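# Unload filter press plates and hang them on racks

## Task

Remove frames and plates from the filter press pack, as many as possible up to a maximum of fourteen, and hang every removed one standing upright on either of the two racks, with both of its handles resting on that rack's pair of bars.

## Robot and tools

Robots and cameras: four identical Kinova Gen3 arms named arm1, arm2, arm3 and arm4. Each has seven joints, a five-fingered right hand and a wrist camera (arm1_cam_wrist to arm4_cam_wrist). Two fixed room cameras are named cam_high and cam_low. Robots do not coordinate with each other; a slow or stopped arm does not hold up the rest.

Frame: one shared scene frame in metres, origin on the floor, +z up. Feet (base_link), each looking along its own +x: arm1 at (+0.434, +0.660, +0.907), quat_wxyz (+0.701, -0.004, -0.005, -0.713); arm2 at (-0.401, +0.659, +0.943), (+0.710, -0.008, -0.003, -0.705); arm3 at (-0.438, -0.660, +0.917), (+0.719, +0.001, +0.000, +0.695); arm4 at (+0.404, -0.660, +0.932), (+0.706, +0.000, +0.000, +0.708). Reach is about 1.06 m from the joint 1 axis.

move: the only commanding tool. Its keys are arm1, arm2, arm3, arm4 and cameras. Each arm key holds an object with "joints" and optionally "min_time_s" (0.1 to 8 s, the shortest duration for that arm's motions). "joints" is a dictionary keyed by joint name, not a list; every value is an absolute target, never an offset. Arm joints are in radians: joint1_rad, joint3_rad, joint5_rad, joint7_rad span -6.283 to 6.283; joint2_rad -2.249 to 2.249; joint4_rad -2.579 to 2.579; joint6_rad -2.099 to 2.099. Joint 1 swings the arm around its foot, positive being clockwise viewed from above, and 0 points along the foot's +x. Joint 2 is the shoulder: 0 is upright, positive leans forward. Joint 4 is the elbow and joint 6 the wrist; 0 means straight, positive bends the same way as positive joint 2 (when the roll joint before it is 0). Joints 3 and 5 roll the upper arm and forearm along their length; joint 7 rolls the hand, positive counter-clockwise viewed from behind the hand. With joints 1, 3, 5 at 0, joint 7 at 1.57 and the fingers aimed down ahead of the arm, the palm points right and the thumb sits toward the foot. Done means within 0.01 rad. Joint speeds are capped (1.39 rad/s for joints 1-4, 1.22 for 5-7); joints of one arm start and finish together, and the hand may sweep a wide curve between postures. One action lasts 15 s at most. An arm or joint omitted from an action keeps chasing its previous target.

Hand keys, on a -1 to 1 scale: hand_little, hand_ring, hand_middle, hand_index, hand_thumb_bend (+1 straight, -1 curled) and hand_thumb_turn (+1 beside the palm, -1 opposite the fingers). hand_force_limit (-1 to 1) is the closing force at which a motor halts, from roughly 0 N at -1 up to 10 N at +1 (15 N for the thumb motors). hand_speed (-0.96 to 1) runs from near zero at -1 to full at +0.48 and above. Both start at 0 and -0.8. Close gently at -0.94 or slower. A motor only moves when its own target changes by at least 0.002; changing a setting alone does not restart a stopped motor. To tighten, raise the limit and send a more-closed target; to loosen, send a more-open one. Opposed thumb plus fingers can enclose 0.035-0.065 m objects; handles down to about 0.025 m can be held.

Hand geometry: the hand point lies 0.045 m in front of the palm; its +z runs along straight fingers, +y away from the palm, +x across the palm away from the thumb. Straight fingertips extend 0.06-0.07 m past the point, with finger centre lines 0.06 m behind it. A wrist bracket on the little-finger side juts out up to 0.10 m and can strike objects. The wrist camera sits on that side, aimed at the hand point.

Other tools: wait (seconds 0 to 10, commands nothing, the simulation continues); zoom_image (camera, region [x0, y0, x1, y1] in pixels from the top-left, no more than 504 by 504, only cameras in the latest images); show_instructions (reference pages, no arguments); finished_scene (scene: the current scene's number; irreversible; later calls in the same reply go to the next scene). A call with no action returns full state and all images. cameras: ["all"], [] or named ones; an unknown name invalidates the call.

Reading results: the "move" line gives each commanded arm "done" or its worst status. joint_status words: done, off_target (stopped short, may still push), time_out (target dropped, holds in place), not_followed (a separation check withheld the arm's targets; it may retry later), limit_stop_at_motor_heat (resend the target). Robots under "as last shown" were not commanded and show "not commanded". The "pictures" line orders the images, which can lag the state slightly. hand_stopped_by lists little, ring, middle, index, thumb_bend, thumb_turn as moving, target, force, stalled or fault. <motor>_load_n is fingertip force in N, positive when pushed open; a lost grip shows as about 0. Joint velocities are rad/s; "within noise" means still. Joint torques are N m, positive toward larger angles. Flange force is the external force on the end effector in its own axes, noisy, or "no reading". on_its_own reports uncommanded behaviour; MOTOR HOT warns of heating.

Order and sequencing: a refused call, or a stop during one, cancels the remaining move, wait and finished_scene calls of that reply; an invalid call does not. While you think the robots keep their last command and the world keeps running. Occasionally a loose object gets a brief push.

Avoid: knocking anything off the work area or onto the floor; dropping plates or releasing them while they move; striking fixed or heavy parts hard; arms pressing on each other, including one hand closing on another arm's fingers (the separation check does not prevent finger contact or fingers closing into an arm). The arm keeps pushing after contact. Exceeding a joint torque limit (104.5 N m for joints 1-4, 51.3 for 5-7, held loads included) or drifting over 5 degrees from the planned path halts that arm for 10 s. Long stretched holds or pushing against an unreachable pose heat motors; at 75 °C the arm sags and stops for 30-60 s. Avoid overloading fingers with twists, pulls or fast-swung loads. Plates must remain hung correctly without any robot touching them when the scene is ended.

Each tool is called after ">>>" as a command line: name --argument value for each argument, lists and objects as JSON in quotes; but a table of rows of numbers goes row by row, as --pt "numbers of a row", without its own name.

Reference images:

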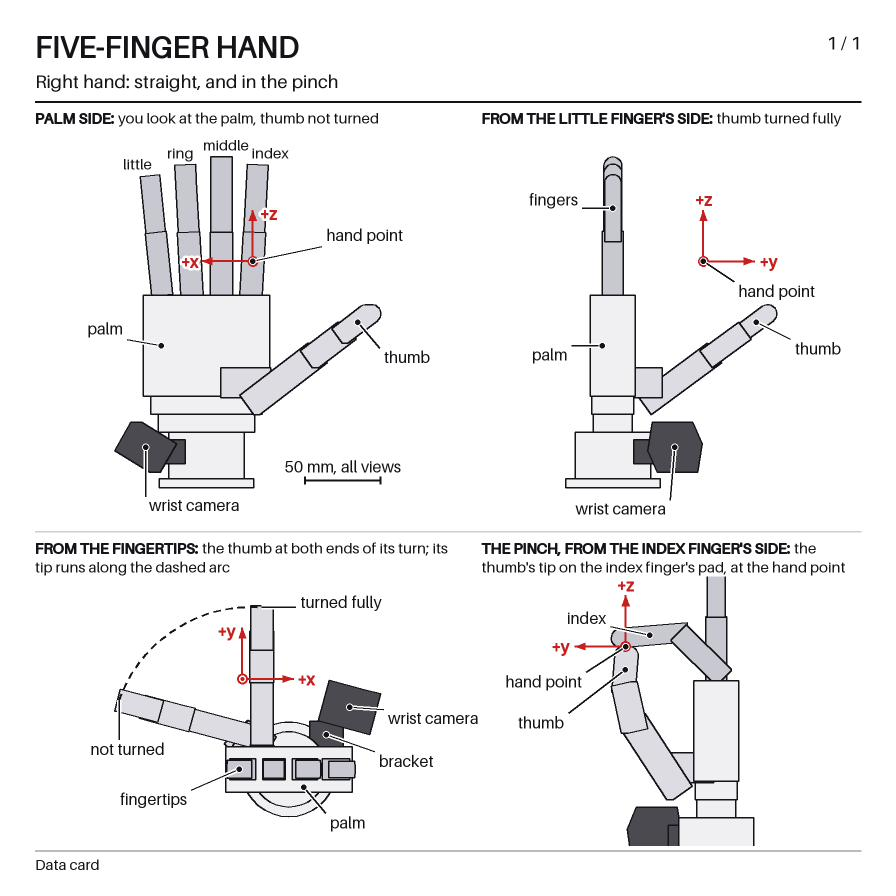

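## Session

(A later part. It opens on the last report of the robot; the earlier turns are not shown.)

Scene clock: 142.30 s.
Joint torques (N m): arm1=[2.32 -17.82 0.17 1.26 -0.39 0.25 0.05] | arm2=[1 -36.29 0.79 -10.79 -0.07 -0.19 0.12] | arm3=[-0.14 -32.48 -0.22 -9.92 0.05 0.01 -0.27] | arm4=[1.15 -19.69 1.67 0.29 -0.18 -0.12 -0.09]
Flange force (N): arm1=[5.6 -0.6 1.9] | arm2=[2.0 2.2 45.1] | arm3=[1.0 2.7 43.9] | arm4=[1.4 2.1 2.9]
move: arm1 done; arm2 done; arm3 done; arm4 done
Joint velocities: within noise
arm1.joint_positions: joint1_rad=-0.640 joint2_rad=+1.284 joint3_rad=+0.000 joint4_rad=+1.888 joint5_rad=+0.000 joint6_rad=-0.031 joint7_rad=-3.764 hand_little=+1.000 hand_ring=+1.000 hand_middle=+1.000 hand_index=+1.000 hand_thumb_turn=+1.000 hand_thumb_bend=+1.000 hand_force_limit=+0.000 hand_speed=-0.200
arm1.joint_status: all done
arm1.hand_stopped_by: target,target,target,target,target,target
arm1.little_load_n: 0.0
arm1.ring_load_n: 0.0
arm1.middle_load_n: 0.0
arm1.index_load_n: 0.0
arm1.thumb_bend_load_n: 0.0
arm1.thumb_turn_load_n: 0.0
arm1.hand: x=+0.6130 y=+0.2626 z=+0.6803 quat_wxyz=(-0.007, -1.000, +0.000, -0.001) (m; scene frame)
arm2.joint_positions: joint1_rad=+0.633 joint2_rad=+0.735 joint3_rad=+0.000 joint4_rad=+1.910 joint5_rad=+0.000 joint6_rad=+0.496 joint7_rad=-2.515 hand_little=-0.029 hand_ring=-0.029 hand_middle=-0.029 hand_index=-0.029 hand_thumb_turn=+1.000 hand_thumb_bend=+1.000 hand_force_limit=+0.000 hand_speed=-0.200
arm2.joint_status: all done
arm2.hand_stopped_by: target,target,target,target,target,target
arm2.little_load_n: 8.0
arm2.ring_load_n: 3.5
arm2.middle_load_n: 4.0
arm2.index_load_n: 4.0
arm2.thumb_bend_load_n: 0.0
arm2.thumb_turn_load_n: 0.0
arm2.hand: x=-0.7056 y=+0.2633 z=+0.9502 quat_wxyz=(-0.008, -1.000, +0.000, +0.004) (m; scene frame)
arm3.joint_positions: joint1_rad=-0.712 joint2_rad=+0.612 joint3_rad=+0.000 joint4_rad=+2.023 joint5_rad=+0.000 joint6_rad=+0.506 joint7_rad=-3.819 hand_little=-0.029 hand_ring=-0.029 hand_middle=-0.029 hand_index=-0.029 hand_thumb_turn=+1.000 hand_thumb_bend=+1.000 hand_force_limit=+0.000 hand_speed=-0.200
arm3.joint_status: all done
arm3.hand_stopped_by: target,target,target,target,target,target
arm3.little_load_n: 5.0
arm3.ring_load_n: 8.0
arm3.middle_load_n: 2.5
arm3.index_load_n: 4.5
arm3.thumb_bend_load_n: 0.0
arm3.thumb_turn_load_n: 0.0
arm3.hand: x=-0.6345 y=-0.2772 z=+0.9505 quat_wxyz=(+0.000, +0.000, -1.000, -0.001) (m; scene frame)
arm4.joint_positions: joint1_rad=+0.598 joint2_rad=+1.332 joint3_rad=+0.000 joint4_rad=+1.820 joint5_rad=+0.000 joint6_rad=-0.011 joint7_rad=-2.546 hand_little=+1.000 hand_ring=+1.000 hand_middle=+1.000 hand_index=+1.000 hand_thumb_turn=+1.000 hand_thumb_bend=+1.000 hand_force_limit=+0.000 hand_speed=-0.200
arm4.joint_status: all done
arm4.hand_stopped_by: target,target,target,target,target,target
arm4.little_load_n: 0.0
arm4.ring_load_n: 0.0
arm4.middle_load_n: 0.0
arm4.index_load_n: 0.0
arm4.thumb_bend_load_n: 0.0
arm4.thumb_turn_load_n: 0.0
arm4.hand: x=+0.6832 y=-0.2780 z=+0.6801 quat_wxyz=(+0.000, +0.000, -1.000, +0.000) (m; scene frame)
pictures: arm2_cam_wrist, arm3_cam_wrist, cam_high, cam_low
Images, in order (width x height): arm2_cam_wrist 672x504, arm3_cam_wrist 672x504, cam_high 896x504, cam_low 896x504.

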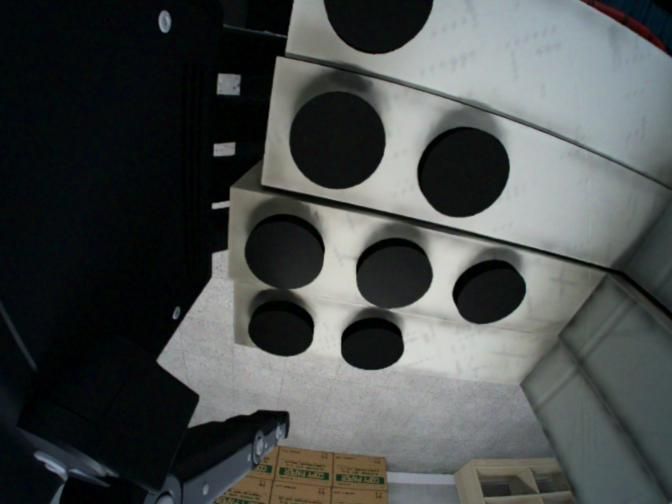

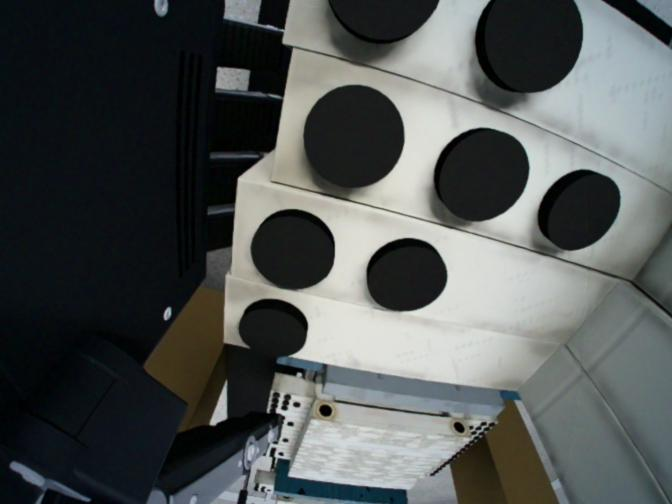

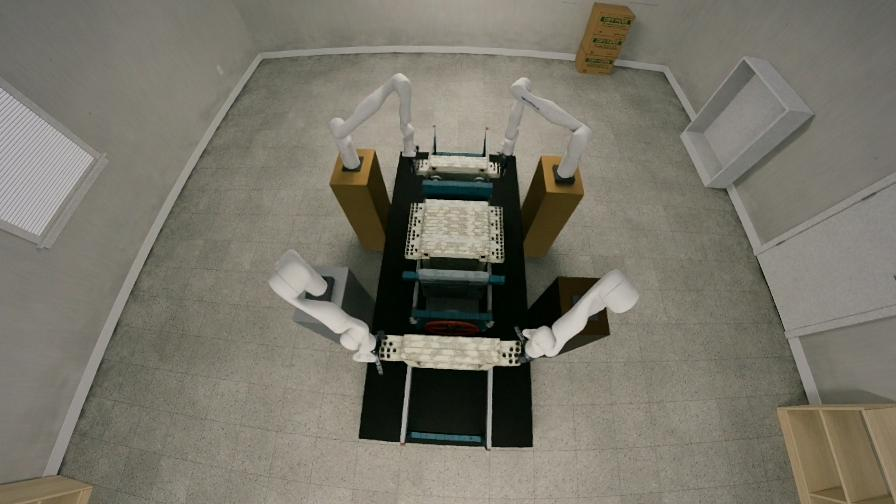

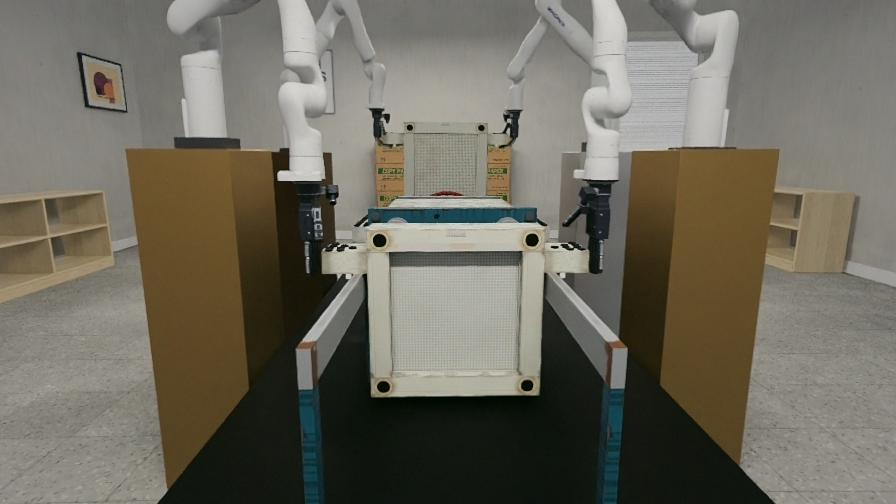

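>>> move --arm1 '{"joints":{"joint1_rad":-0.6382,"joint2_rad":1.0806,"joint4_rad":1.9857,"joint6_rad":0.0753,"joint7_rad":-3.7629},"min_time_s":1.2}' --arm4 '{"joints":{"joint1_rad":0.5981,"joint2_rad":1.1324,"joint4_rad":1.9313,"joint6_rad":0.0778,"joint7_rad":-2.5463},"min_time_s":1.2}' --arm2 '{"joints":{"joint1_rad":0.6286,"joint2_rad":0.7388,"joint4_rad":1.9005,"joint6_rad":0.5023,"joint7_rad":-2.5201},"min_time_s":1.0}' --arm3 '{"joints":{"joint1_rad":-0.7111,"joint2_rad":0.6124,"joint4_rad":2.0222,"joint6_rad":0.507,"joint7_rad":-3.8188},"min_time_s":1.0}' --cameras '["cam_high","cam_low","arm2_cam_wrist","arm3_cam_wrist"]'

>>> zoom_image --camera "cam_high" --region '[394, 350, 424, 390]'

>>> zoom_image --camera "cam_high" --region '[475, 350, 505, 390]'

>>> zoom_image --camera "cam_high" --region '[394, 328, 424, 368]'

>>> zoom_image --camera "cam_high" --region '[484, 330, 514, 370]'

Scene clock: 148.30 s.
Joint torques (N m): arm1=[2.25 -17.25 0.14 0.4 -0.4 0.28 0.03] | arm2=[-4.87 -41.58 -6.47 -21.52 -2.31 -5.92 -0.01] | arm3=[4.68 -36.78 6.02 -20.54 2.32 -5.75 -0.18] | arm4=[1.2 -19.14 1.65 -0.43 -0.2 -0.15 -0.1]
Flange force (N): arm1=[5.7 -0.6 1.7] | arm2=[2.0 -19.7 45.0] | arm3=[0.3 -19.8 43.3] | arm4=[1.3 2.4 2.7]
move: arm1 done; arm2 done; arm3 done; arm4 done
Joint velocities: within noise
arm1.joint_positions: joint1_rad=-0.638 joint2_rad=+1.081 joint3_rad=+0.000 joint4_rad=+1.986 joint5_rad=+0.000 joint6_rad=+0.075 joint7_rad=-3.763 hand_little=+1.000 hand_ring=+1.000 hand_middle=+1.000 hand_index=+1.000 hand_thumb_turn=+1.000 hand_thumb_bend=+1.000 hand_force_limit=+0.000 hand_speed=-0.200
arm1.joint_status: all done
arm1.hand_stopped_by: target,target,target,target,target,target
arm1.little_load_n: 0.0
arm1.ring_load_n: 0.0
arm1.middle_load_n: 0.0
arm1.index_load_n: 0.0
arm1.thumb_bend_load_n: 0.0
arm1.thumb_turn_load_n: 0.0
arm1.hand: x=+0.6130 y=+0.2627 z=+0.7603 quat_wxyz=(-0.007, -1.000, +0.000, -0.001) (m; scene frame)
arm2.joint_positions: joint1_rad=+0.629 joint2_rad=+0.739 joint3_rad=+0.000 joint4_rad=+1.901 joint5_rad=+0.000 joint6_rad=+0.502 joint7_rad=-2.520 hand_little=-0.029 hand_ring=-0.029 hand_middle=-0.029 hand_index=-0.029 hand_thumb_turn=+1.000 hand_thumb_bend=+1.000 hand_force_limit=+0.000 hand_speed=-0.200
arm2.joint_status: all done
arm2.hand_stopped_by: target,target,target,target,target,target
arm2.little_load_n: 9.5
arm2.ring_load_n: 4.5
arm2.middle_load_n: 5.5
arm2.index_load_n: 5.0
arm2.thumb_bend_load_n: 0.0
arm2.thumb_turn_load_n: 0.0
arm2.hand: x=-0.7056 y=+0.2599 z=+0.9502 quat_wxyz=(-0.008, -1.000, +0.000, +0.004) (m; scene frame)
arm3.joint_positions: joint1_rad=-0.711 joint2_rad=+0.612 joint3_rad=+0.000 joint4_rad=+2.022 joint5_rad=+0.000 joint6_rad=+0.507 joint7_rad=-3.819 hand_little=-0.029 hand_ring=-0.029 hand_middle=-0.029 hand_index=-0.029 hand_thumb_turn=+1.000 hand_thumb_bend=+1.000 hand_force_limit=+0.000 hand_speed=-0.200
arm3.joint_status: all done
arm3.hand_stopped_by: target,target,target,target,target,target
arm3.little_load_n: 6.0
arm3.ring_load_n: 9.5
arm3.middle_load_n: 3.5
arm3.index_load_n: 5.5
arm3.thumb_bend_load_n: 0.0
arm3.thumb_turn_load_n: 0.0
arm3.hand: x=-0.6345 y=-0.2769 z=+0.9504 quat_wxyz=(+0.000, +0.000, -1.000, -0.001) (m; scene frame)
arm4.joint_positions: joint1_rad=+0.598 joint2_rad=+1.132 joint3_rad=+0.000 joint4_rad=+1.931 joint5_rad=+0.000 joint6_rad=+0.078 joint7_rad=-2.546 hand_little=+1.000 hand_ring=+1.000 hand_middle=+1.000 hand_index=+1.000 hand_thumb_turn=+1.000 hand_thumb_bend=+1.000 hand_force_limit=+0.000 hand_speed=-0.200
arm4.joint_status: all done
arm4.hand_stopped_by: target,target,target,target,target,target
arm4.little_load_n: 0.0
arm4.ring_load_n: 0.0
arm4.middle_load_n: 0.0
arm4.index_load_n: 0.0
arm4.thumb_bend_load_n: 0.0
arm4.thumb_turn_load_n: 0.0
arm4.hand: x=+0.6832 y=-0.2780 z=+0.7601 quat_wxyz=(+0.000, +0.000, -1.000, +0.000) (m; scene frame)
pictures: arm2_cam_wrist, arm3_cam_wrist, cam_high, cam_low
Images, in order (width x height): arm2_cam_wrist 672x504, arm3_cam_wrist 672x504, cam_high 896x504, cam_low 896x504.

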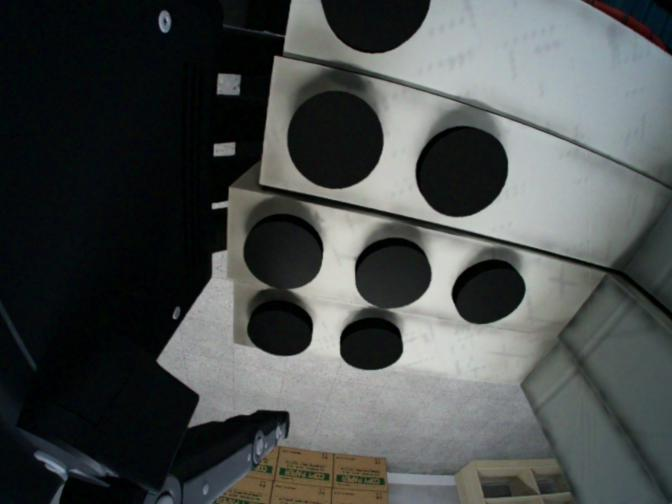

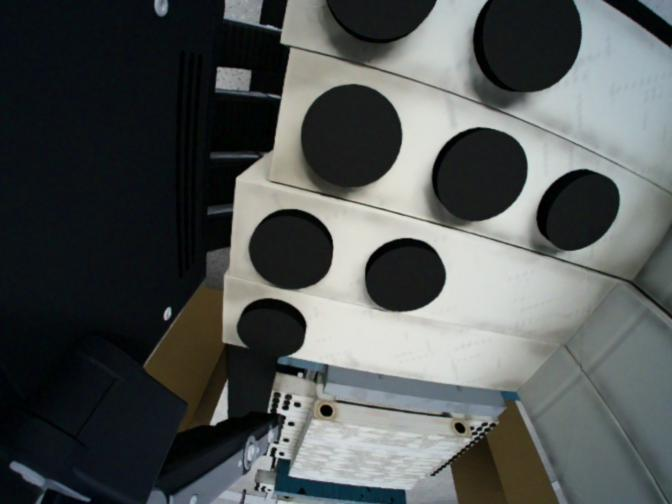

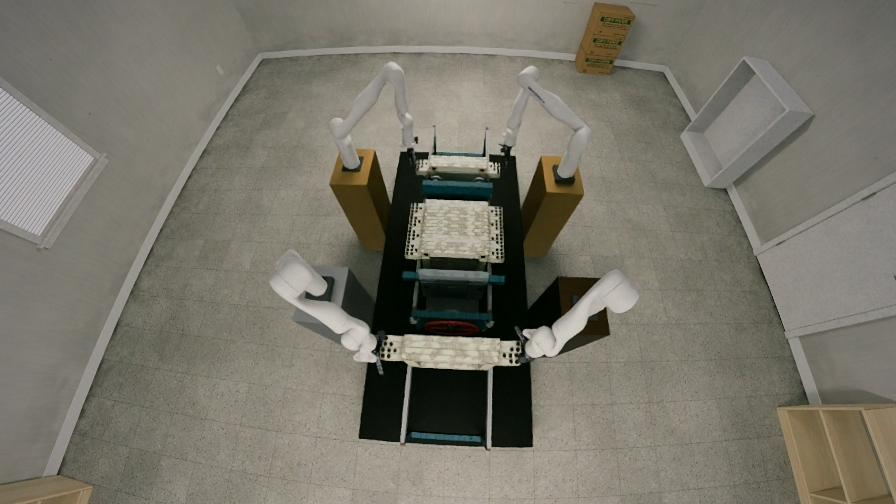

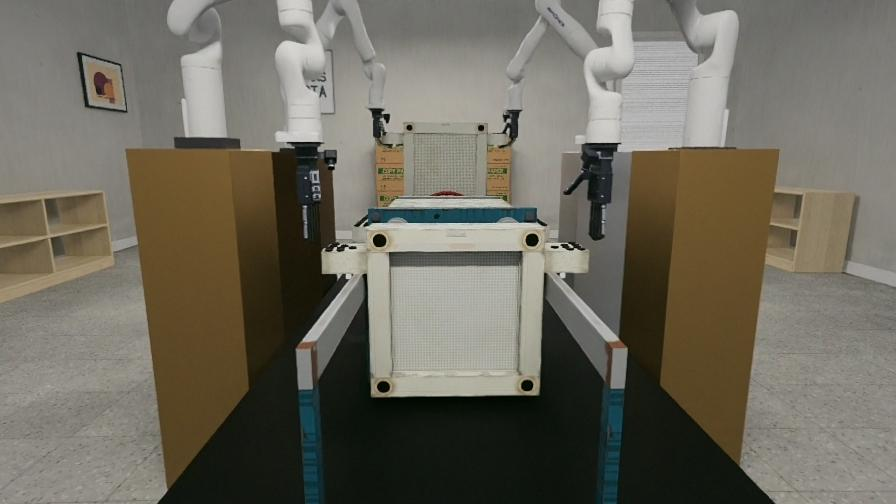

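Scaled by 12.600 from the camera's 896x504 image, which has a finer 1280x720 frame.

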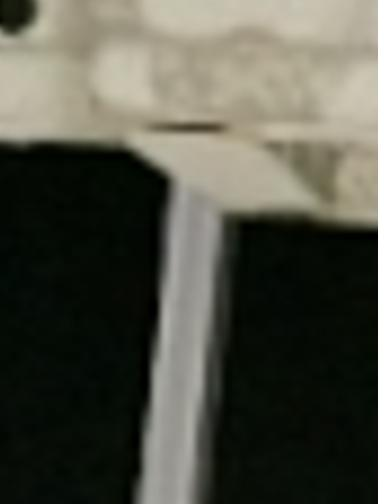

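Scaled by 12.600 from the camera's 896x504 image, which has a finer 1280x720 frame.

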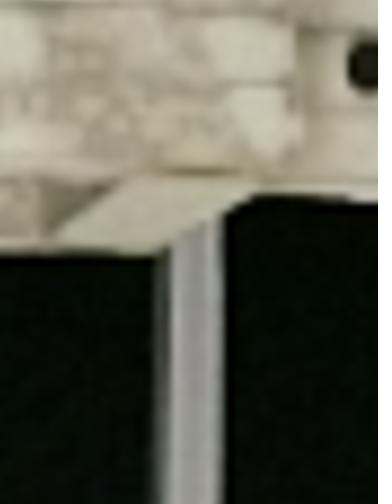

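Scaled by 12.600 from the camera's 896x504 image, which has a finer 1280x720 frame.

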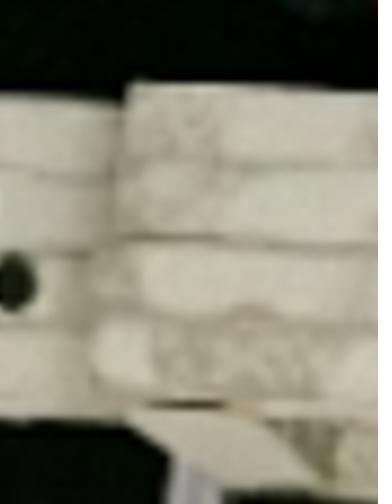

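Scaled by 12.600 from the camera's 896x504 image, which has a finer 1280x720 frame.

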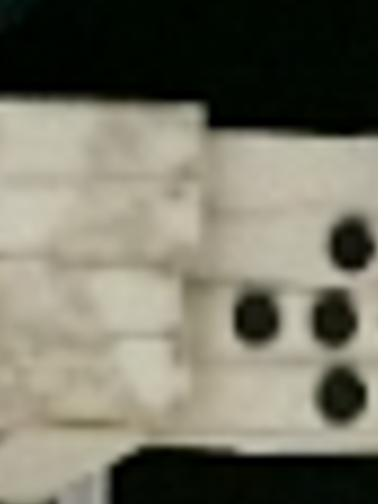

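>>> move --arm1 '{"joints":{"joint1_rad":-0.0952,"joint2_rad":0.7804,"joint4_rad":2.3058,"joint6_rad":0.0554,"joint7_rad":-3.2199},"min_time_s":1.8}' --arm4 '{"joints":{"joint1_rad":-0.0756,"joint2_rad":0.8441,"joint4_rad":2.3014,"joint6_rad":-0.0039,"joint7_rad":-3.22},"min_time_s":1.8}' --arm2 '{"joints":{"joint1_rad":0.6273,"joint2_rad":0.7393,"joint4_rad":1.8978,"joint6_rad":0.5045,"joint7_rad":-2.5215},"min_time_s":0.6}' --arm3 '{"joints":{"joint1_rad":-0.7127,"joint2_rad":0.6118,"joint4_rad":2.025,"joint6_rad":0.5048,"joint7_rad":-3.8204},"min_time_s":0.6}'

>>> move --arm1 '{"joints":{"joint1_rad":0.3427,"joint2_rad":1.0768,"joint4_rad":2.0934,"joint6_rad":-0.0286,"joint7_rad":-3.0438},"min_time_s":1.8}' --arm4 '{"joints":{"joint1_rad":-0.4828,"joint2_rad":1.1328,"joint4_rad":2.0926,"joint6_rad":-0.0838,"joint7_rad":-3.6272},"min_time_s":1.8}' --arm2 '{"joints":{"joint1_rad":0.6276,"joint2_rad":0.8522,"joint4_rad":1.9049,"joint6_rad":0.3845,"joint7_rad":-2.5211},"min_time_s":1.5}' --arm3 '{"joints":{"joint1_rad":-0.7127,"joint2_rad":0.732,"joint4_rad":2.0438,"joint6_rad":0.3658,"joint7_rad":-3.8204},"min_time_s":1.5}' --cameras '["all"]'

Scene clock: 154.40 s.
Joint torques (N m): arm1=[2.04 -13.41 -0.07 0.67 -0.36 0.18 0.05] | arm2=[-4.62 -41.38 -6.1 -21.37 -2.24 -5.82 -0.05] | arm3=[4.48 -36.64 5.77 -20.27 2.31 -5.61 -0.24] | arm4=[1.15 -15.42 1.62 0.25 -0.18 -0.11 -0.13]
Flange force (N): arm1=[6.4 2.9 0.1] | arm2=[2.3 -19.3 44.7] | arm3=[0.0 -19.1 43.4] | arm4=[3.1 0.8 3.1]
move: arm1 done; arm2 done; arm3 done; arm4 done
Joint velocities: within noise
arm1.joint_positions: joint1_rad=-0.095 joint2_rad=+0.780 joint3_rad=+0.000 joint4_rad=+2.306 joint5_rad=+0.000 joint6_rad=+0.055 joint7_rad=-3.220 hand_little=+1.000 hand_ring=+1.000 hand_middle=+1.000 hand_index=+1.000 hand_thumb_turn=+1.000 hand_thumb_bend=+1.000 hand_force_limit=+0.000 hand_speed=-0.200
arm1.joint_status: all done
arm1.hand_stopped_by: target,target,target,target,target,target
arm1.little_load_n: 0.0
arm1.ring_load_n: 0.0
arm1.middle_load_n: 0.0
arm1.index_load_n: 0.0
arm1.thumb_bend_load_n: 0.0
arm1.thumb_turn_load_n: 0.0
arm1.hand: x=+0.4030 y=+0.2850 z=+0.8602 quat_wxyz=(-0.007, -1.000, +0.000, -0.001) (m; scene frame)
arm2.joint_positions: joint1_rad=+0.627 joint2_rad=+0.739 joint3_rad=+0.000 joint4_rad=+1.898 joint5_rad=+0.000 joint6_rad=+0.504 joint7_rad=-2.522 hand_little=-0.029 hand_ring=-0.029 hand_middle=-0.029 hand_index=-0.029 hand_thumb_turn=+1.000 hand_thumb_bend=+1.000 hand_force_limit=+0.000 hand_speed=-0.200
arm2.joint_status: all done
arm2.hand_stopped_by: target,target,target,target,target,target
arm2.little_load_n: 9.5
arm2.ring_load_n: 4.5
arm2.middle_load_n: 5.0
arm2.index_load_n: 5.0
arm2.thumb_bend_load_n: 0.0
arm2.thumb_turn_load_n: -0.5
arm2.hand: x=-0.7056 y=+0.2589 z=+0.9504 quat_wxyz=(-0.008, -1.000, +0.000, +0.004) (m; scene frame)
arm3.joint_positions: joint1_rad=-0.713 joint2_rad=+0.612 joint3_rad=+0.000 joint4_rad=+2.025 joint5_rad=+0.000 joint6_rad=+0.505 joint7_rad=-3.820 hand_little=-0.029 hand_ring=-0.029 hand_middle=-0.029 hand_index=-0.029 hand_thumb_turn=+1.000 hand_thumb_bend=+1.000 hand_force_limit=+0.000 hand_speed=-0.200
arm3.joint_status: all done
arm3.hand_stopped_by: target,target,target,target,target,target
arm3.little_load_n: 6.0
arm3.ring_load_n: 9.5
arm3.middle_load_n: 3.5
arm3.index_load_n: 5.5
arm3.thumb_bend_load_n: 0.0
arm3.thumb_turn_load_n: 0.0
arm3.hand: x=-0.6345 y=-0.2779 z=+0.9502 quat_wxyz=(+0.000, +0.000, -1.000, -0.001) (m; scene frame)
arm4.joint_positions: joint1_rad=-0.076 joint2_rad=+0.844 joint3_rad=+0.000 joint4_rad=+2.301 joint5_rad=+0.000 joint6_rad=-0.004 joint7_rad=-3.220 hand_little=+1.000 hand_ring=+1.000 hand_middle=+1.000 hand_index=+1.000 hand_thumb_turn=+1.000 hand_thumb_bend=+1.000 hand_force_limit=+0.000 hand_speed=-0.200
arm4.joint_status: all done
arm4.hand_stopped_by: target,target,target,target,target,target
arm4.little_load_n: 0.0
arm4.ring_load_n: 0.0
arm4.middle_load_n: 0.0
arm4.index_load_n: 0.0
arm4.thumb_bend_load_n: 0.0
arm4.thumb_turn_load_n: 0.0
arm4.hand: x=+0.4355 y=-0.2854 z=+0.8600 quat_wxyz=(+0.000, +0.000, -1.000, +0.000) (m; scene frame)
pictures: none

Scene clock: 156.53 s.
Joint torques (N m): arm1=[1.95 -16.36 -0.05 1.22 -0.38 0.16 0.05] | arm2=[-3.44 -41.4 -4.74 -16.79 -1.32 -4.48 0.04] | arm3=[3.46 -36.9 4.9 -15.22 1.29 -4.37 -0.26] | arm4=[1.13 -17.74 1.66 0.89 -0.19 -0.08 -0.1]
Flange force (N): arm1=[4.7 3.4 1.4] | arm2=[2.3 -14.7 44.5] | arm3=[0.6 -13.9 43.2] | arm4=[2.7 -0.8 2.8]
move: arm1 done; arm2 done; arm3 done; arm4 done
Joint velocities: within noise
arm1.joint_positions: joint1_rad=+0.343 joint2_rad=+1.077 joint3_rad=+0.000 joint4_rad=+2.093 joint5_rad=+0.000 joint6_rad=-0.029 joint7_rad=-3.044 hand_little=+1.000 hand_ring=+1.000 hand_middle=+1.000 hand_index=+1.000 hand_thumb_turn=+1.000 hand_thumb_bend=+1.000 hand_force_limit=+0.000 hand_speed=-0.200
arm1.joint_status: all done
arm1.hand_stopped_by: target,target,target,target,target,target
arm1.little_load_n: 0.0
arm1.ring_load_n: 0.0
arm1.middle_load_n: 0.0
arm1.index_load_n: -0.5
arm1.thumb_bend_load_n: 0.0
arm1.thumb_turn_load_n: 0.0
arm1.hand: x=+0.2384 y=+0.2783 z=+0.7601 quat_wxyz=(-0.007, -0.991, +0.130, -0.002) (m; scene frame)
arm2.joint_positions: joint1_rad=+0.628 joint2_rad=+0.852 joint3_rad=+0.000 joint4_rad=+1.905 joint5_rad=+0.000 joint6_rad=+0.384 joint7_rad=-2.521 hand_little=-0.029 hand_ring=-0.029 hand_middle=-0.029 hand_index=-0.029 hand_thumb_turn=+1.000 hand_thumb_bend=+1.000 hand_force_limit=+0.000 hand_speed=-0.200
arm2.joint_status: all done
arm2.hand_stopped_by: target,target,target,target,target,target
arm2.little_load_n: 9.0
arm2.ring_load_n: 3.5
arm2.middle_load_n: 5.0
arm2.index_load_n: 5.0
arm2.thumb_bend_load_n: 0.0
arm2.thumb_turn_load_n: 0.0
arm2.hand: x=-0.7056 y=+0.2588 z=+0.9003 quat_wxyz=(-0.008, -1.000, +0.000, +0.004) (m; scene frame)
arm3.joint_positions: joint1_rad=-0.713 joint2_rad=+0.732 joint3_rad=+0.000 joint4_rad=+2.044 joint5_rad=+0.000 joint6_rad=+0.366 joint7_rad=-3.820 hand_little=-0.029 hand_ring=-0.029 hand_middle=-0.029 hand_index=-0.029 hand_thumb_turn=+1.000 hand_thumb_bend=+1.000 hand_force_limit=+0.000 hand_speed=-0.200
arm3.joint_status: all done
arm3.hand_stopped_by: target,target,target,target,target,target
arm3.little_load_n: 5.5
arm3.ring_load_n: 9.0
arm3.middle_load_n: 3.0
arm3.index_load_n: 5.5
arm3.thumb_bend_load_n: 0.0
arm3.thumb_turn_load_n: 0.0
arm3.hand: x=-0.6345 y=-0.2778 z=+0.9004 quat_wxyz=(+0.000, +0.000, -1.000, -0.001) (m; scene frame)
arm4.joint_positions: joint1_rad=-0.483 joint2_rad=+1.133 joint3_rad=+0.000 joint4_rad=+2.093 joint5_rad=+0.000 joint6_rad=-0.084 joint7_rad=-3.627 hand_little=+1.000 hand_ring=+1.000 hand_middle=+1.000 hand_index=+1.000 hand_thumb_turn=+1.000 hand_thumb_bend=+1.000 hand_force_limit=+0.000 hand_speed=-0.200
arm4.joint_status: all done
arm4.hand_stopped_by: target,target,target,target,target,target
arm4.little_load_n: 0.0
arm4.ring_load_n: 0.0
arm4.middle_load_n: 0.0
arm4.index_load_n: 0.0
arm4.thumb_bend_load_n: 0.0
arm4.thumb_turn_load_n: 0.0
arm4.hand: x=+0.2917 y=-0.2742 z=+0.7601 quat_wxyz=(+0.000, +0.000, -1.000, +0.000) (m; scene frame)
pictures: arm1_cam_wrist, arm2_cam_wrist, arm3_cam_wrist, arm4_cam_wrist, cam_high, cam_low
Images, in order (width x height): arm1_cam_wrist 672x504, arm2_cam_wrist 672x504, arm3_cam_wrist 672x504, arm4_cam_wrist 672x504, cam_high 896x504, cam_low 896x504.

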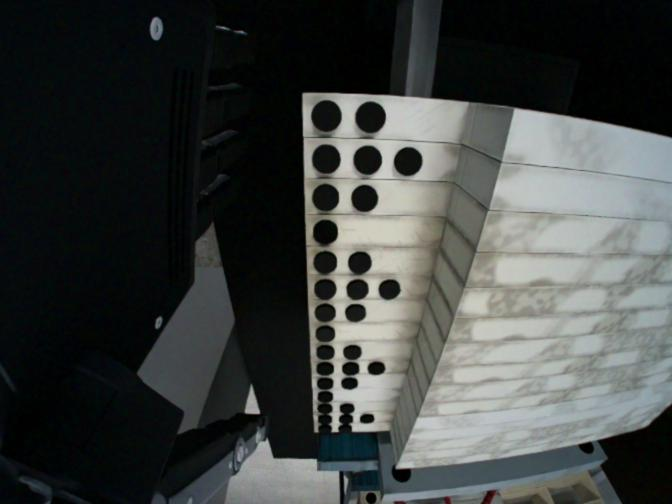

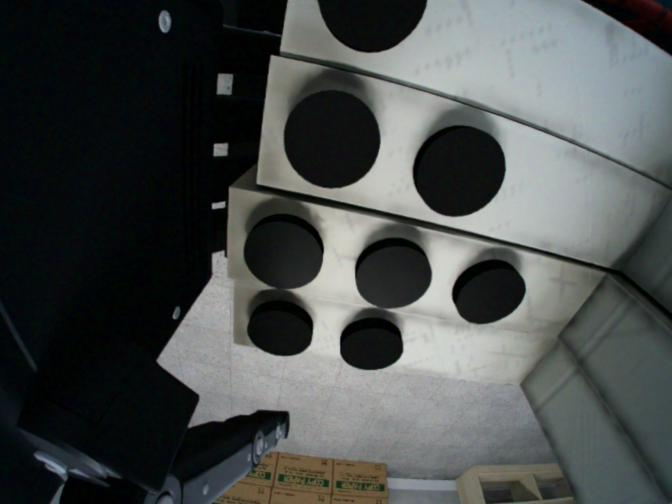

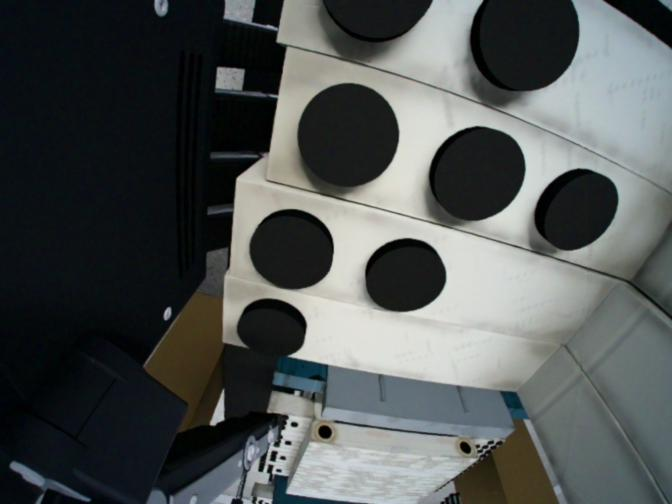

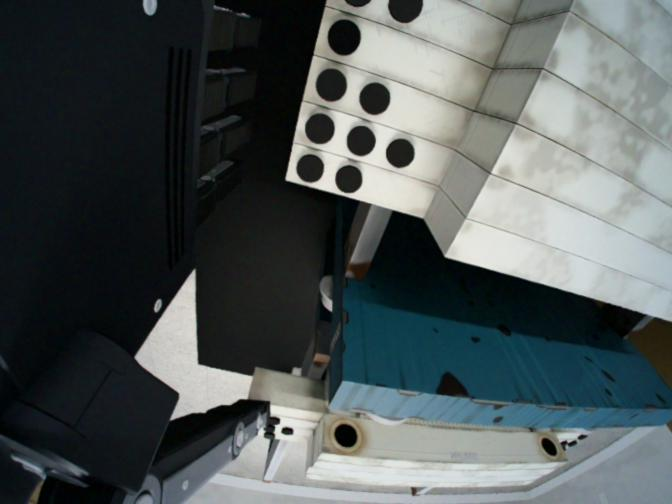

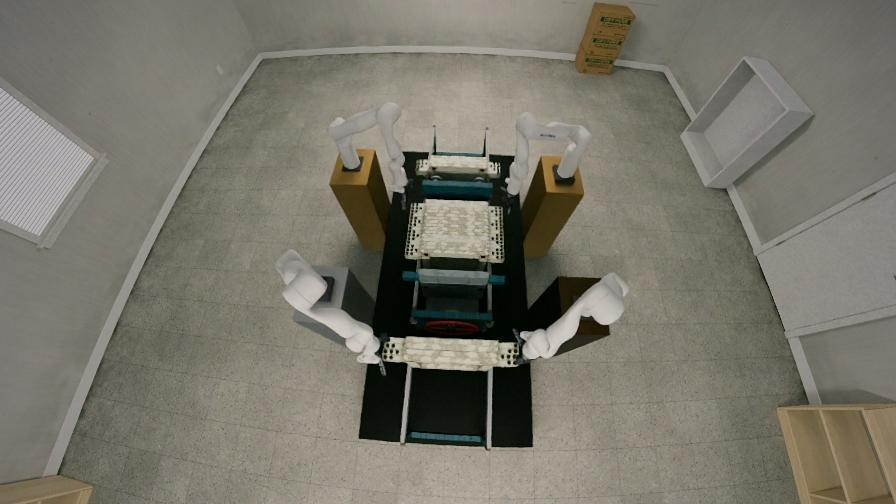

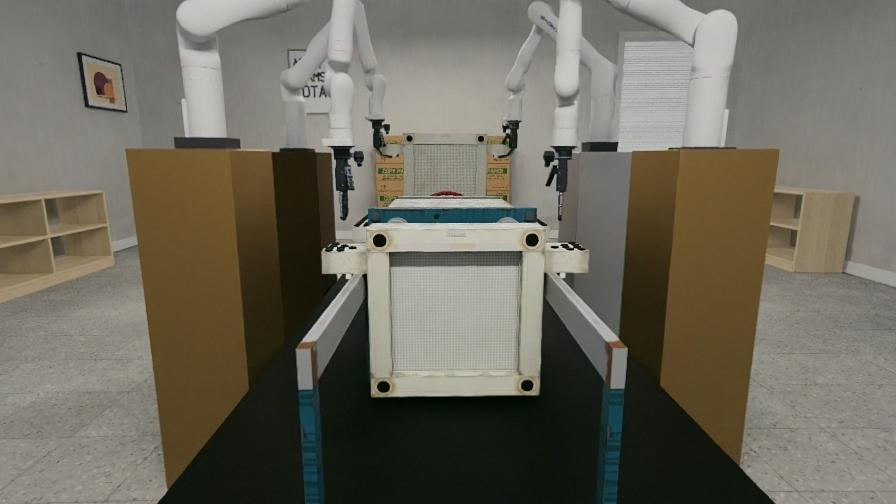

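>>> move --arm1 '{"joints":{"joint1_rad":0.3435,"joint2_rad":1.4214,"joint4_rad":1.9,"joint6_rad":-0.1799,"joint7_rad":-3.043},"min_time_s":1.8}' --arm4 '{"joints":{"joint1_rad":-0.4815,"joint2_rad":1.4734,"joint4_rad":1.8741,"joint6_rad":-0.2059,"joint7_rad":-3.6259},"min_time_s":1.8}' --arm2 '{"joints":{"joint1_rad":0.63,"joint2_rad":1.188,"joint4_rad":1.8221,"joint6_rad":0.1315,"joint7_rad":-2.5187},"min_time_s":1.9}' --arm3 '{"joints":{"joint1_rad":-0.7111,"joint2_rad":1.0938,"joint4_rad":1.9819,"joint6_rad":0.0659,"joint7_rad":-3.8188},"min_time_s":1.9}' --cameras '["arm1_cam_wrist","arm4_cam_wrist","cam_high"]'

Scene clock: 161.47 s.
Joint torques (N m): arm1=[1.94 -17.29 0.01 2.42 -0.4 0.16 -0.02] | arm2=[1.05 -37.89 1.06 -2.97 -0.02 -0.18 0.06] | arm3=[-0.3 -34.39 0.01 -0.16 -0.09 0.08 -0.26] | arm4=[1.15 -18.53 1.71 1.84 -0.23 -0.08 -0.12]
Flange force (N): arm1=[4.1 3.0 2.4] | arm2=[1.8 2.2 44.0] | arm3=[1.3 3.9 44.0] | arm4=[2.6 -1.1 2.9]
move: arm1 done; arm2 done; arm3 done; arm4 done
Joint velocities: within noise
arm1.joint_positions: joint1_rad=+0.344 joint2_rad=+1.421 joint3_rad=+0.000 joint4_rad=+1.900 joint5_rad=+0.000 joint6_rad=-0.180 joint7_rad=-3.043 hand_little=+1.000 hand_ring=+1.000 hand_middle=+1.000 hand_index=+1.000 hand_thumb_turn=+1.000 hand_thumb_bend=+1.000 hand_force_limit=+0.000 hand_speed=-0.200
arm1.joint_status: all done
arm1.hand_stopped_by: target,target,target,target,target,target
arm1.little_load_n: 0.0
arm1.ring_load_n: 0.0
arm1.middle_load_n: 0.0
arm1.index_load_n: 0.0
arm1.thumb_bend_load_n: 0.0
arm1.thumb_turn_load_n: 0.0
arm1.hand: x=+0.2389 y=+0.2781 z=+0.6282 quat_wxyz=(-0.007, -0.991, +0.130, -0.002) (m; scene frame)
arm2.joint_positions: joint1_rad=+0.630 joint2_rad=+1.188 joint3_rad=+0.000 joint4_rad=+1.822 joint5_rad=+0.000 joint6_rad=+0.132 joint7_rad=-2.519 hand_little=-0.029 hand_ring=-0.029 hand_middle=-0.029 hand_index=-0.029 hand_thumb_turn=+1.000 hand_thumb_bend=+1.000 hand_force_limit=+0.000 hand_speed=-0.200
arm2.joint_status: all done
arm2.hand_stopped_by: target,target,target,target,target,target
arm2.little_load_n: 7.0
arm2.ring_load_n: 3.5
arm2.middle_load_n: 4.0
arm2.index_load_n: 3.5
arm2.thumb_bend_load_n: -0.5
arm2.thumb_turn_load_n: 0.0
arm2.hand: x=-0.7057 y=+0.2599 z=+0.7602 quat_wxyz=(-0.008, -1.000, +0.000, +0.004) (m; scene frame)
arm3.joint_positions: joint1_rad=-0.711 joint2_rad=+1.094 joint3_rad=+0.000 joint4_rad=+1.982 joint5_rad=+0.000 joint6_rad=+0.066 joint7_rad=-3.819 hand_little=-0.029 hand_ring=-0.029 hand_middle=-0.029 hand_index=-0.029 hand_thumb_turn=+1.000 hand_thumb_bend=+1.000 hand_force_limit=+0.000 hand_speed=-0.200
arm3.joint_status: all done
arm3.hand_stopped_by: target,target,target,target,target,target
arm3.little_load_n: 4.5
arm3.ring_load_n: 7.0
arm3.middle_load_n: 2.5
arm3.index_load_n: 4.0
arm3.thumb_bend_load_n: 0.0
arm3.thumb_turn_load_n: 0.0
arm3.hand: x=-0.6347 y=-0.2765 z=+0.7604 quat_wxyz=(+0.000, +0.000, -1.000, -0.001) (m; scene frame)
arm4.joint_positions: joint1_rad=-0.482 joint2_rad=+1.473 joint3_rad=+0.000 joint4_rad=+1.874 joint5_rad=+0.000 joint6_rad=-0.206 joint7_rad=-3.626 hand_little=+1.000 hand_ring=+1.000 hand_middle=+1.000 hand_index=+1.000 hand_thumb_turn=+1.000 hand_thumb_bend=+1.000 hand_force_limit=+0.000 hand_speed=-0.200
arm4.joint_status: all done
arm4.hand_stopped_by: target,target,target,target,target,target
arm4.little_load_n: 0.0
arm4.ring_load_n: 0.0
arm4.middle_load_n: 0.0
arm4.index_load_n: 0.0
arm4.thumb_bend_load_n: 0.0
arm4.thumb_turn_load_n: 0.0
arm4.hand: x=+0.2922 y=-0.2742 z=+0.6280 quat_wxyz=(+0.000, +0.000, -1.000, +0.000) (m; scene frame)
pictures: arm1_cam_wrist, arm4_cam_wrist, cam_high
Images, in order (width x height): arm1_cam_wrist 672x504, arm4_cam_wrist 672x504, cam_high 896x504.

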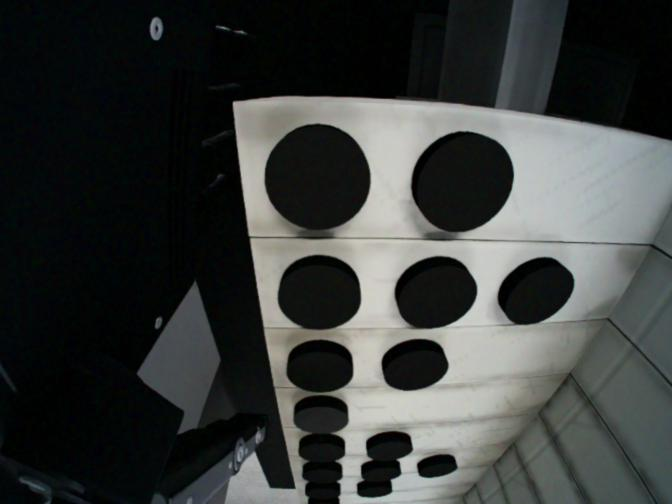

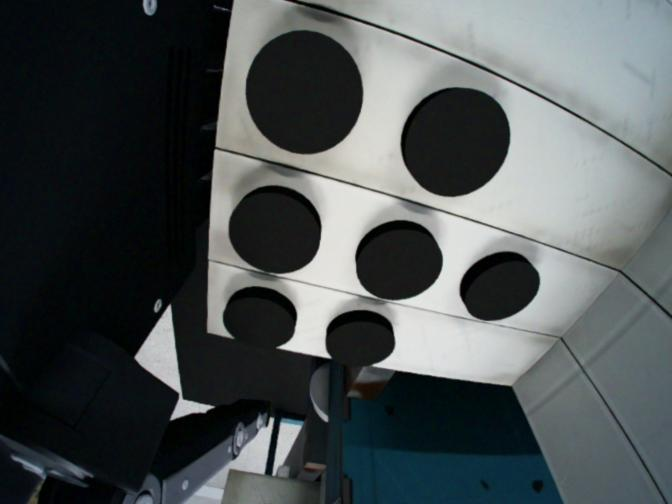

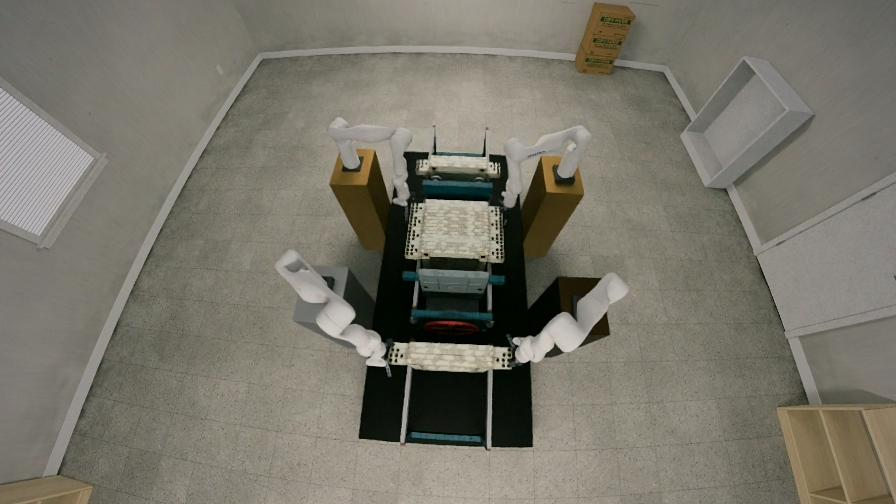

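>>> move --arm1 '{"joints":{"hand_index":-0.03,"hand_middle":-0.03,"hand_ring":-0.03}}' --arm4 '{"joints":{"hand_index":-0.03,"hand_middle":-0.03,"hand_ring":-0.03}}' --arm2 '{"joints":{"joint1_rad":0.6307,"joint2_rad":1.3808,"joint4_rad":1.7066,"joint6_rad":0.0542,"joint7_rad":-2.518},"min_time_s":1.5}' --arm3 '{"joints":{"joint1_rad":-0.7111,"joint2_rad":1.2972,"joint4_rad":1.8782,"joint6_rad":-0.0338,"joint7_rad":-3.8188},"min_time_s":1.5}' --cameras '["arm1_cam_wrist","arm4_cam_wrist","arm2_cam_wrist","arm3_cam_wrist"]'

Scene clock: 163.93 s.
Joint torques (N m): arm1=[1.98 -17.31 -0.03 2.45 -0.4 0.22 0.02] | arm2=[1.37 -37.72 1.53 -0.77 -0.01 0.14 0.09] | arm3=[-0.43 -34.31 -0.21 2.53 -0.03 0.35 -0.29] | arm4=[1.11 -18.48 1.73 1.83 -0.21 -0.08 -0.07]
Flange force (N): arm1=[4.3 2.9 2.5] | arm2=[2.0 3.1 43.8] | arm3=[1.4 4.7 44.1] | arm4=[2.6 -1.2 2.7]
move: arm1 done; arm2 done; arm3 done; arm4 done
Joint velocities: within noise
arm1.joint_positions: joint1_rad=+0.344 joint2_rad=+1.421 joint3_rad=+0.000 joint4_rad=+1.900 joint5_rad=+0.000 joint6_rad=-0.180 joint7_rad=-3.043 hand_little=+1.000 hand_ring=-0.030 hand_middle=-0.030 hand_index=-0.030 hand_thumb_turn=+1.000 hand_thumb_bend=+1.000 hand_force_limit=+0.000 hand_speed=-0.200
arm1.joint_status: all done
arm1.hand_stopped_by: target,target,target,target,target,target
arm1.little_load_n: 0.0
arm1.ring_load_n: 0.0
arm1.middle_load_n: 0.0
arm1.index_load_n: 0.0
arm1.thumb_bend_load_n: 0.0
arm1.thumb_turn_load_n: 0.0
arm1.hand: x=+0.2389 y=+0.2781 z=+0.6282 quat_wxyz=(-0.007, -0.991, +0.130, -0.002) (m; scene frame)
arm2.joint_positions: joint1_rad=+0.631 joint2_rad=+1.381 joint3_rad=+0.000 joint4_rad=+1.707 joint5_rad=+0.000 joint6_rad=+0.054 joint7_rad=-2.518 hand_little=-0.029 hand_ring=-0.029 hand_middle=-0.029 hand_index=-0.029 hand_thumb_turn=+1.000 hand_thumb_bend=+1.000 hand_force_limit=+0.000 hand_speed=-0.200
arm2.joint_status: all done
arm2.hand_stopped_by: target,target,target,target,target,target
arm2.little_load_n: 7.0
arm2.ring_load_n: 3.5
arm2.middle_load_n: 4.0
arm2.index_load_n: 4.0
arm2.thumb_bend_load_n: -0.5
arm2.thumb_turn_load_n: 0.0
arm2.hand: x=-0.7058 y=+0.2599 z=+0.6802 quat_wxyz=(-0.008, -1.000, +0.000, +0.004) (m; scene frame)
arm3.joint_positions: joint1_rad=-0.711 joint2_rad=+1.297 joint3_rad=+0.000 joint4_rad=+1.878 joint5_rad=+0.000 joint6_rad=-0.034 joint7_rad=-3.819 hand_little=-0.029 hand_ring=-0.029 hand_middle=-0.029 hand_index=-0.029 hand_thumb_turn=+1.000 hand_thumb_bend=+1.000 hand_force_limit=+0.000 hand_speed=-0.200
arm3.joint_status: all done
arm3.hand_stopped_by: target,target,target,target,target,target
arm3.little_load_n: 5.0
arm3.ring_load_n: 6.5
arm3.middle_load_n: 2.5
arm3.index_load_n: 4.5
arm3.thumb_bend_load_n: -0.5
arm3.thumb_turn_load_n: 0.0
arm3.hand: x=-0.6347 y=-0.2764 z=+0.6805 quat_wxyz=(+0.000, +0.000, -1.000, -0.001) (m; scene frame)
arm4.joint_positions: joint1_rad=-0.482 joint2_rad=+1.473 joint3_rad=+0.000 joint4_rad=+1.874 joint5_rad=+0.000 joint6_rad=-0.206 joint7_rad=-3.626 hand_little=+1.000 hand_ring=-0.030 hand_middle=-0.030 hand_index=-0.030 hand_thumb_turn=+1.000 hand_thumb_bend=+1.000 hand_force_limit=+0.000 hand_speed=-0.200
arm4.joint_status: all done
arm4.hand_stopped_by: target,target,target,target,target,target
arm4.little_load_n: 0.0
arm4.ring_load_n: 0.0
arm4.middle_load_n: 0.0
arm4.index_load_n: 0.0
arm4.thumb_bend_load_n: 0.0
arm4.thumb_turn_load_n: 0.0
arm4.hand: x=+0.2922 y=-0.2742 z=+0.6280 quat_wxyz=(+0.000, +0.000, -1.000, +0.000) (m; scene frame)
pictures: arm1_cam_wrist, arm2_cam_wrist, arm3_cam_wrist, arm4_cam_wrist
Images, in order (width x height): arm1_cam_wrist 672x504, arm2_cam_wrist 672x504, arm3_cam_wrist 672x504, arm4_cam_wrist 672x504.

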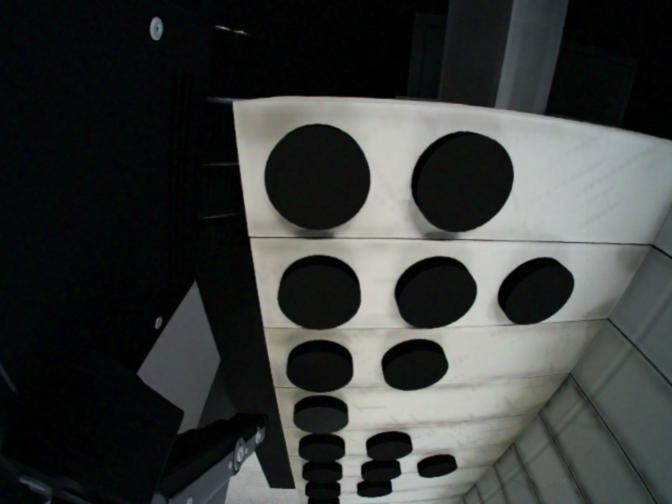

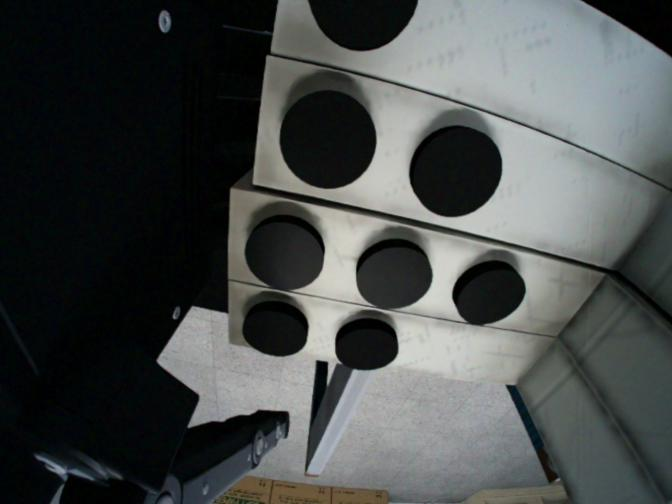

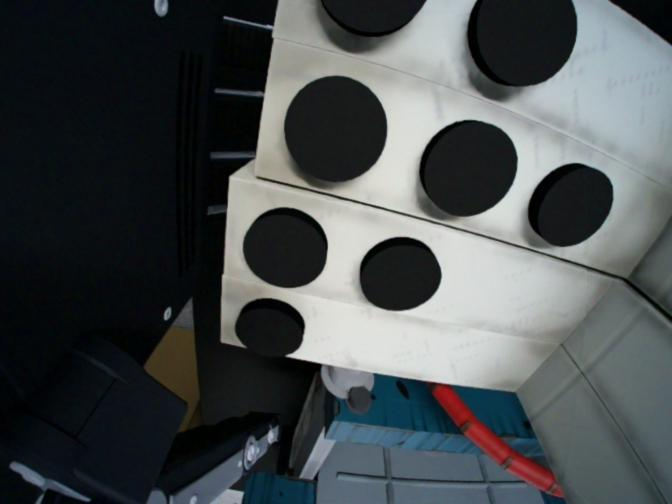

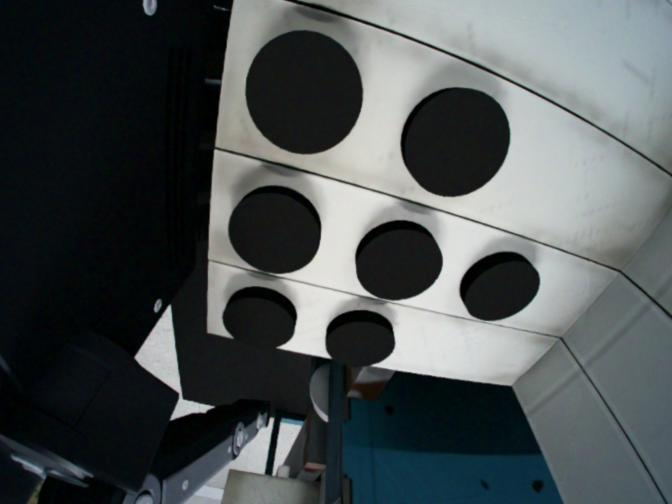

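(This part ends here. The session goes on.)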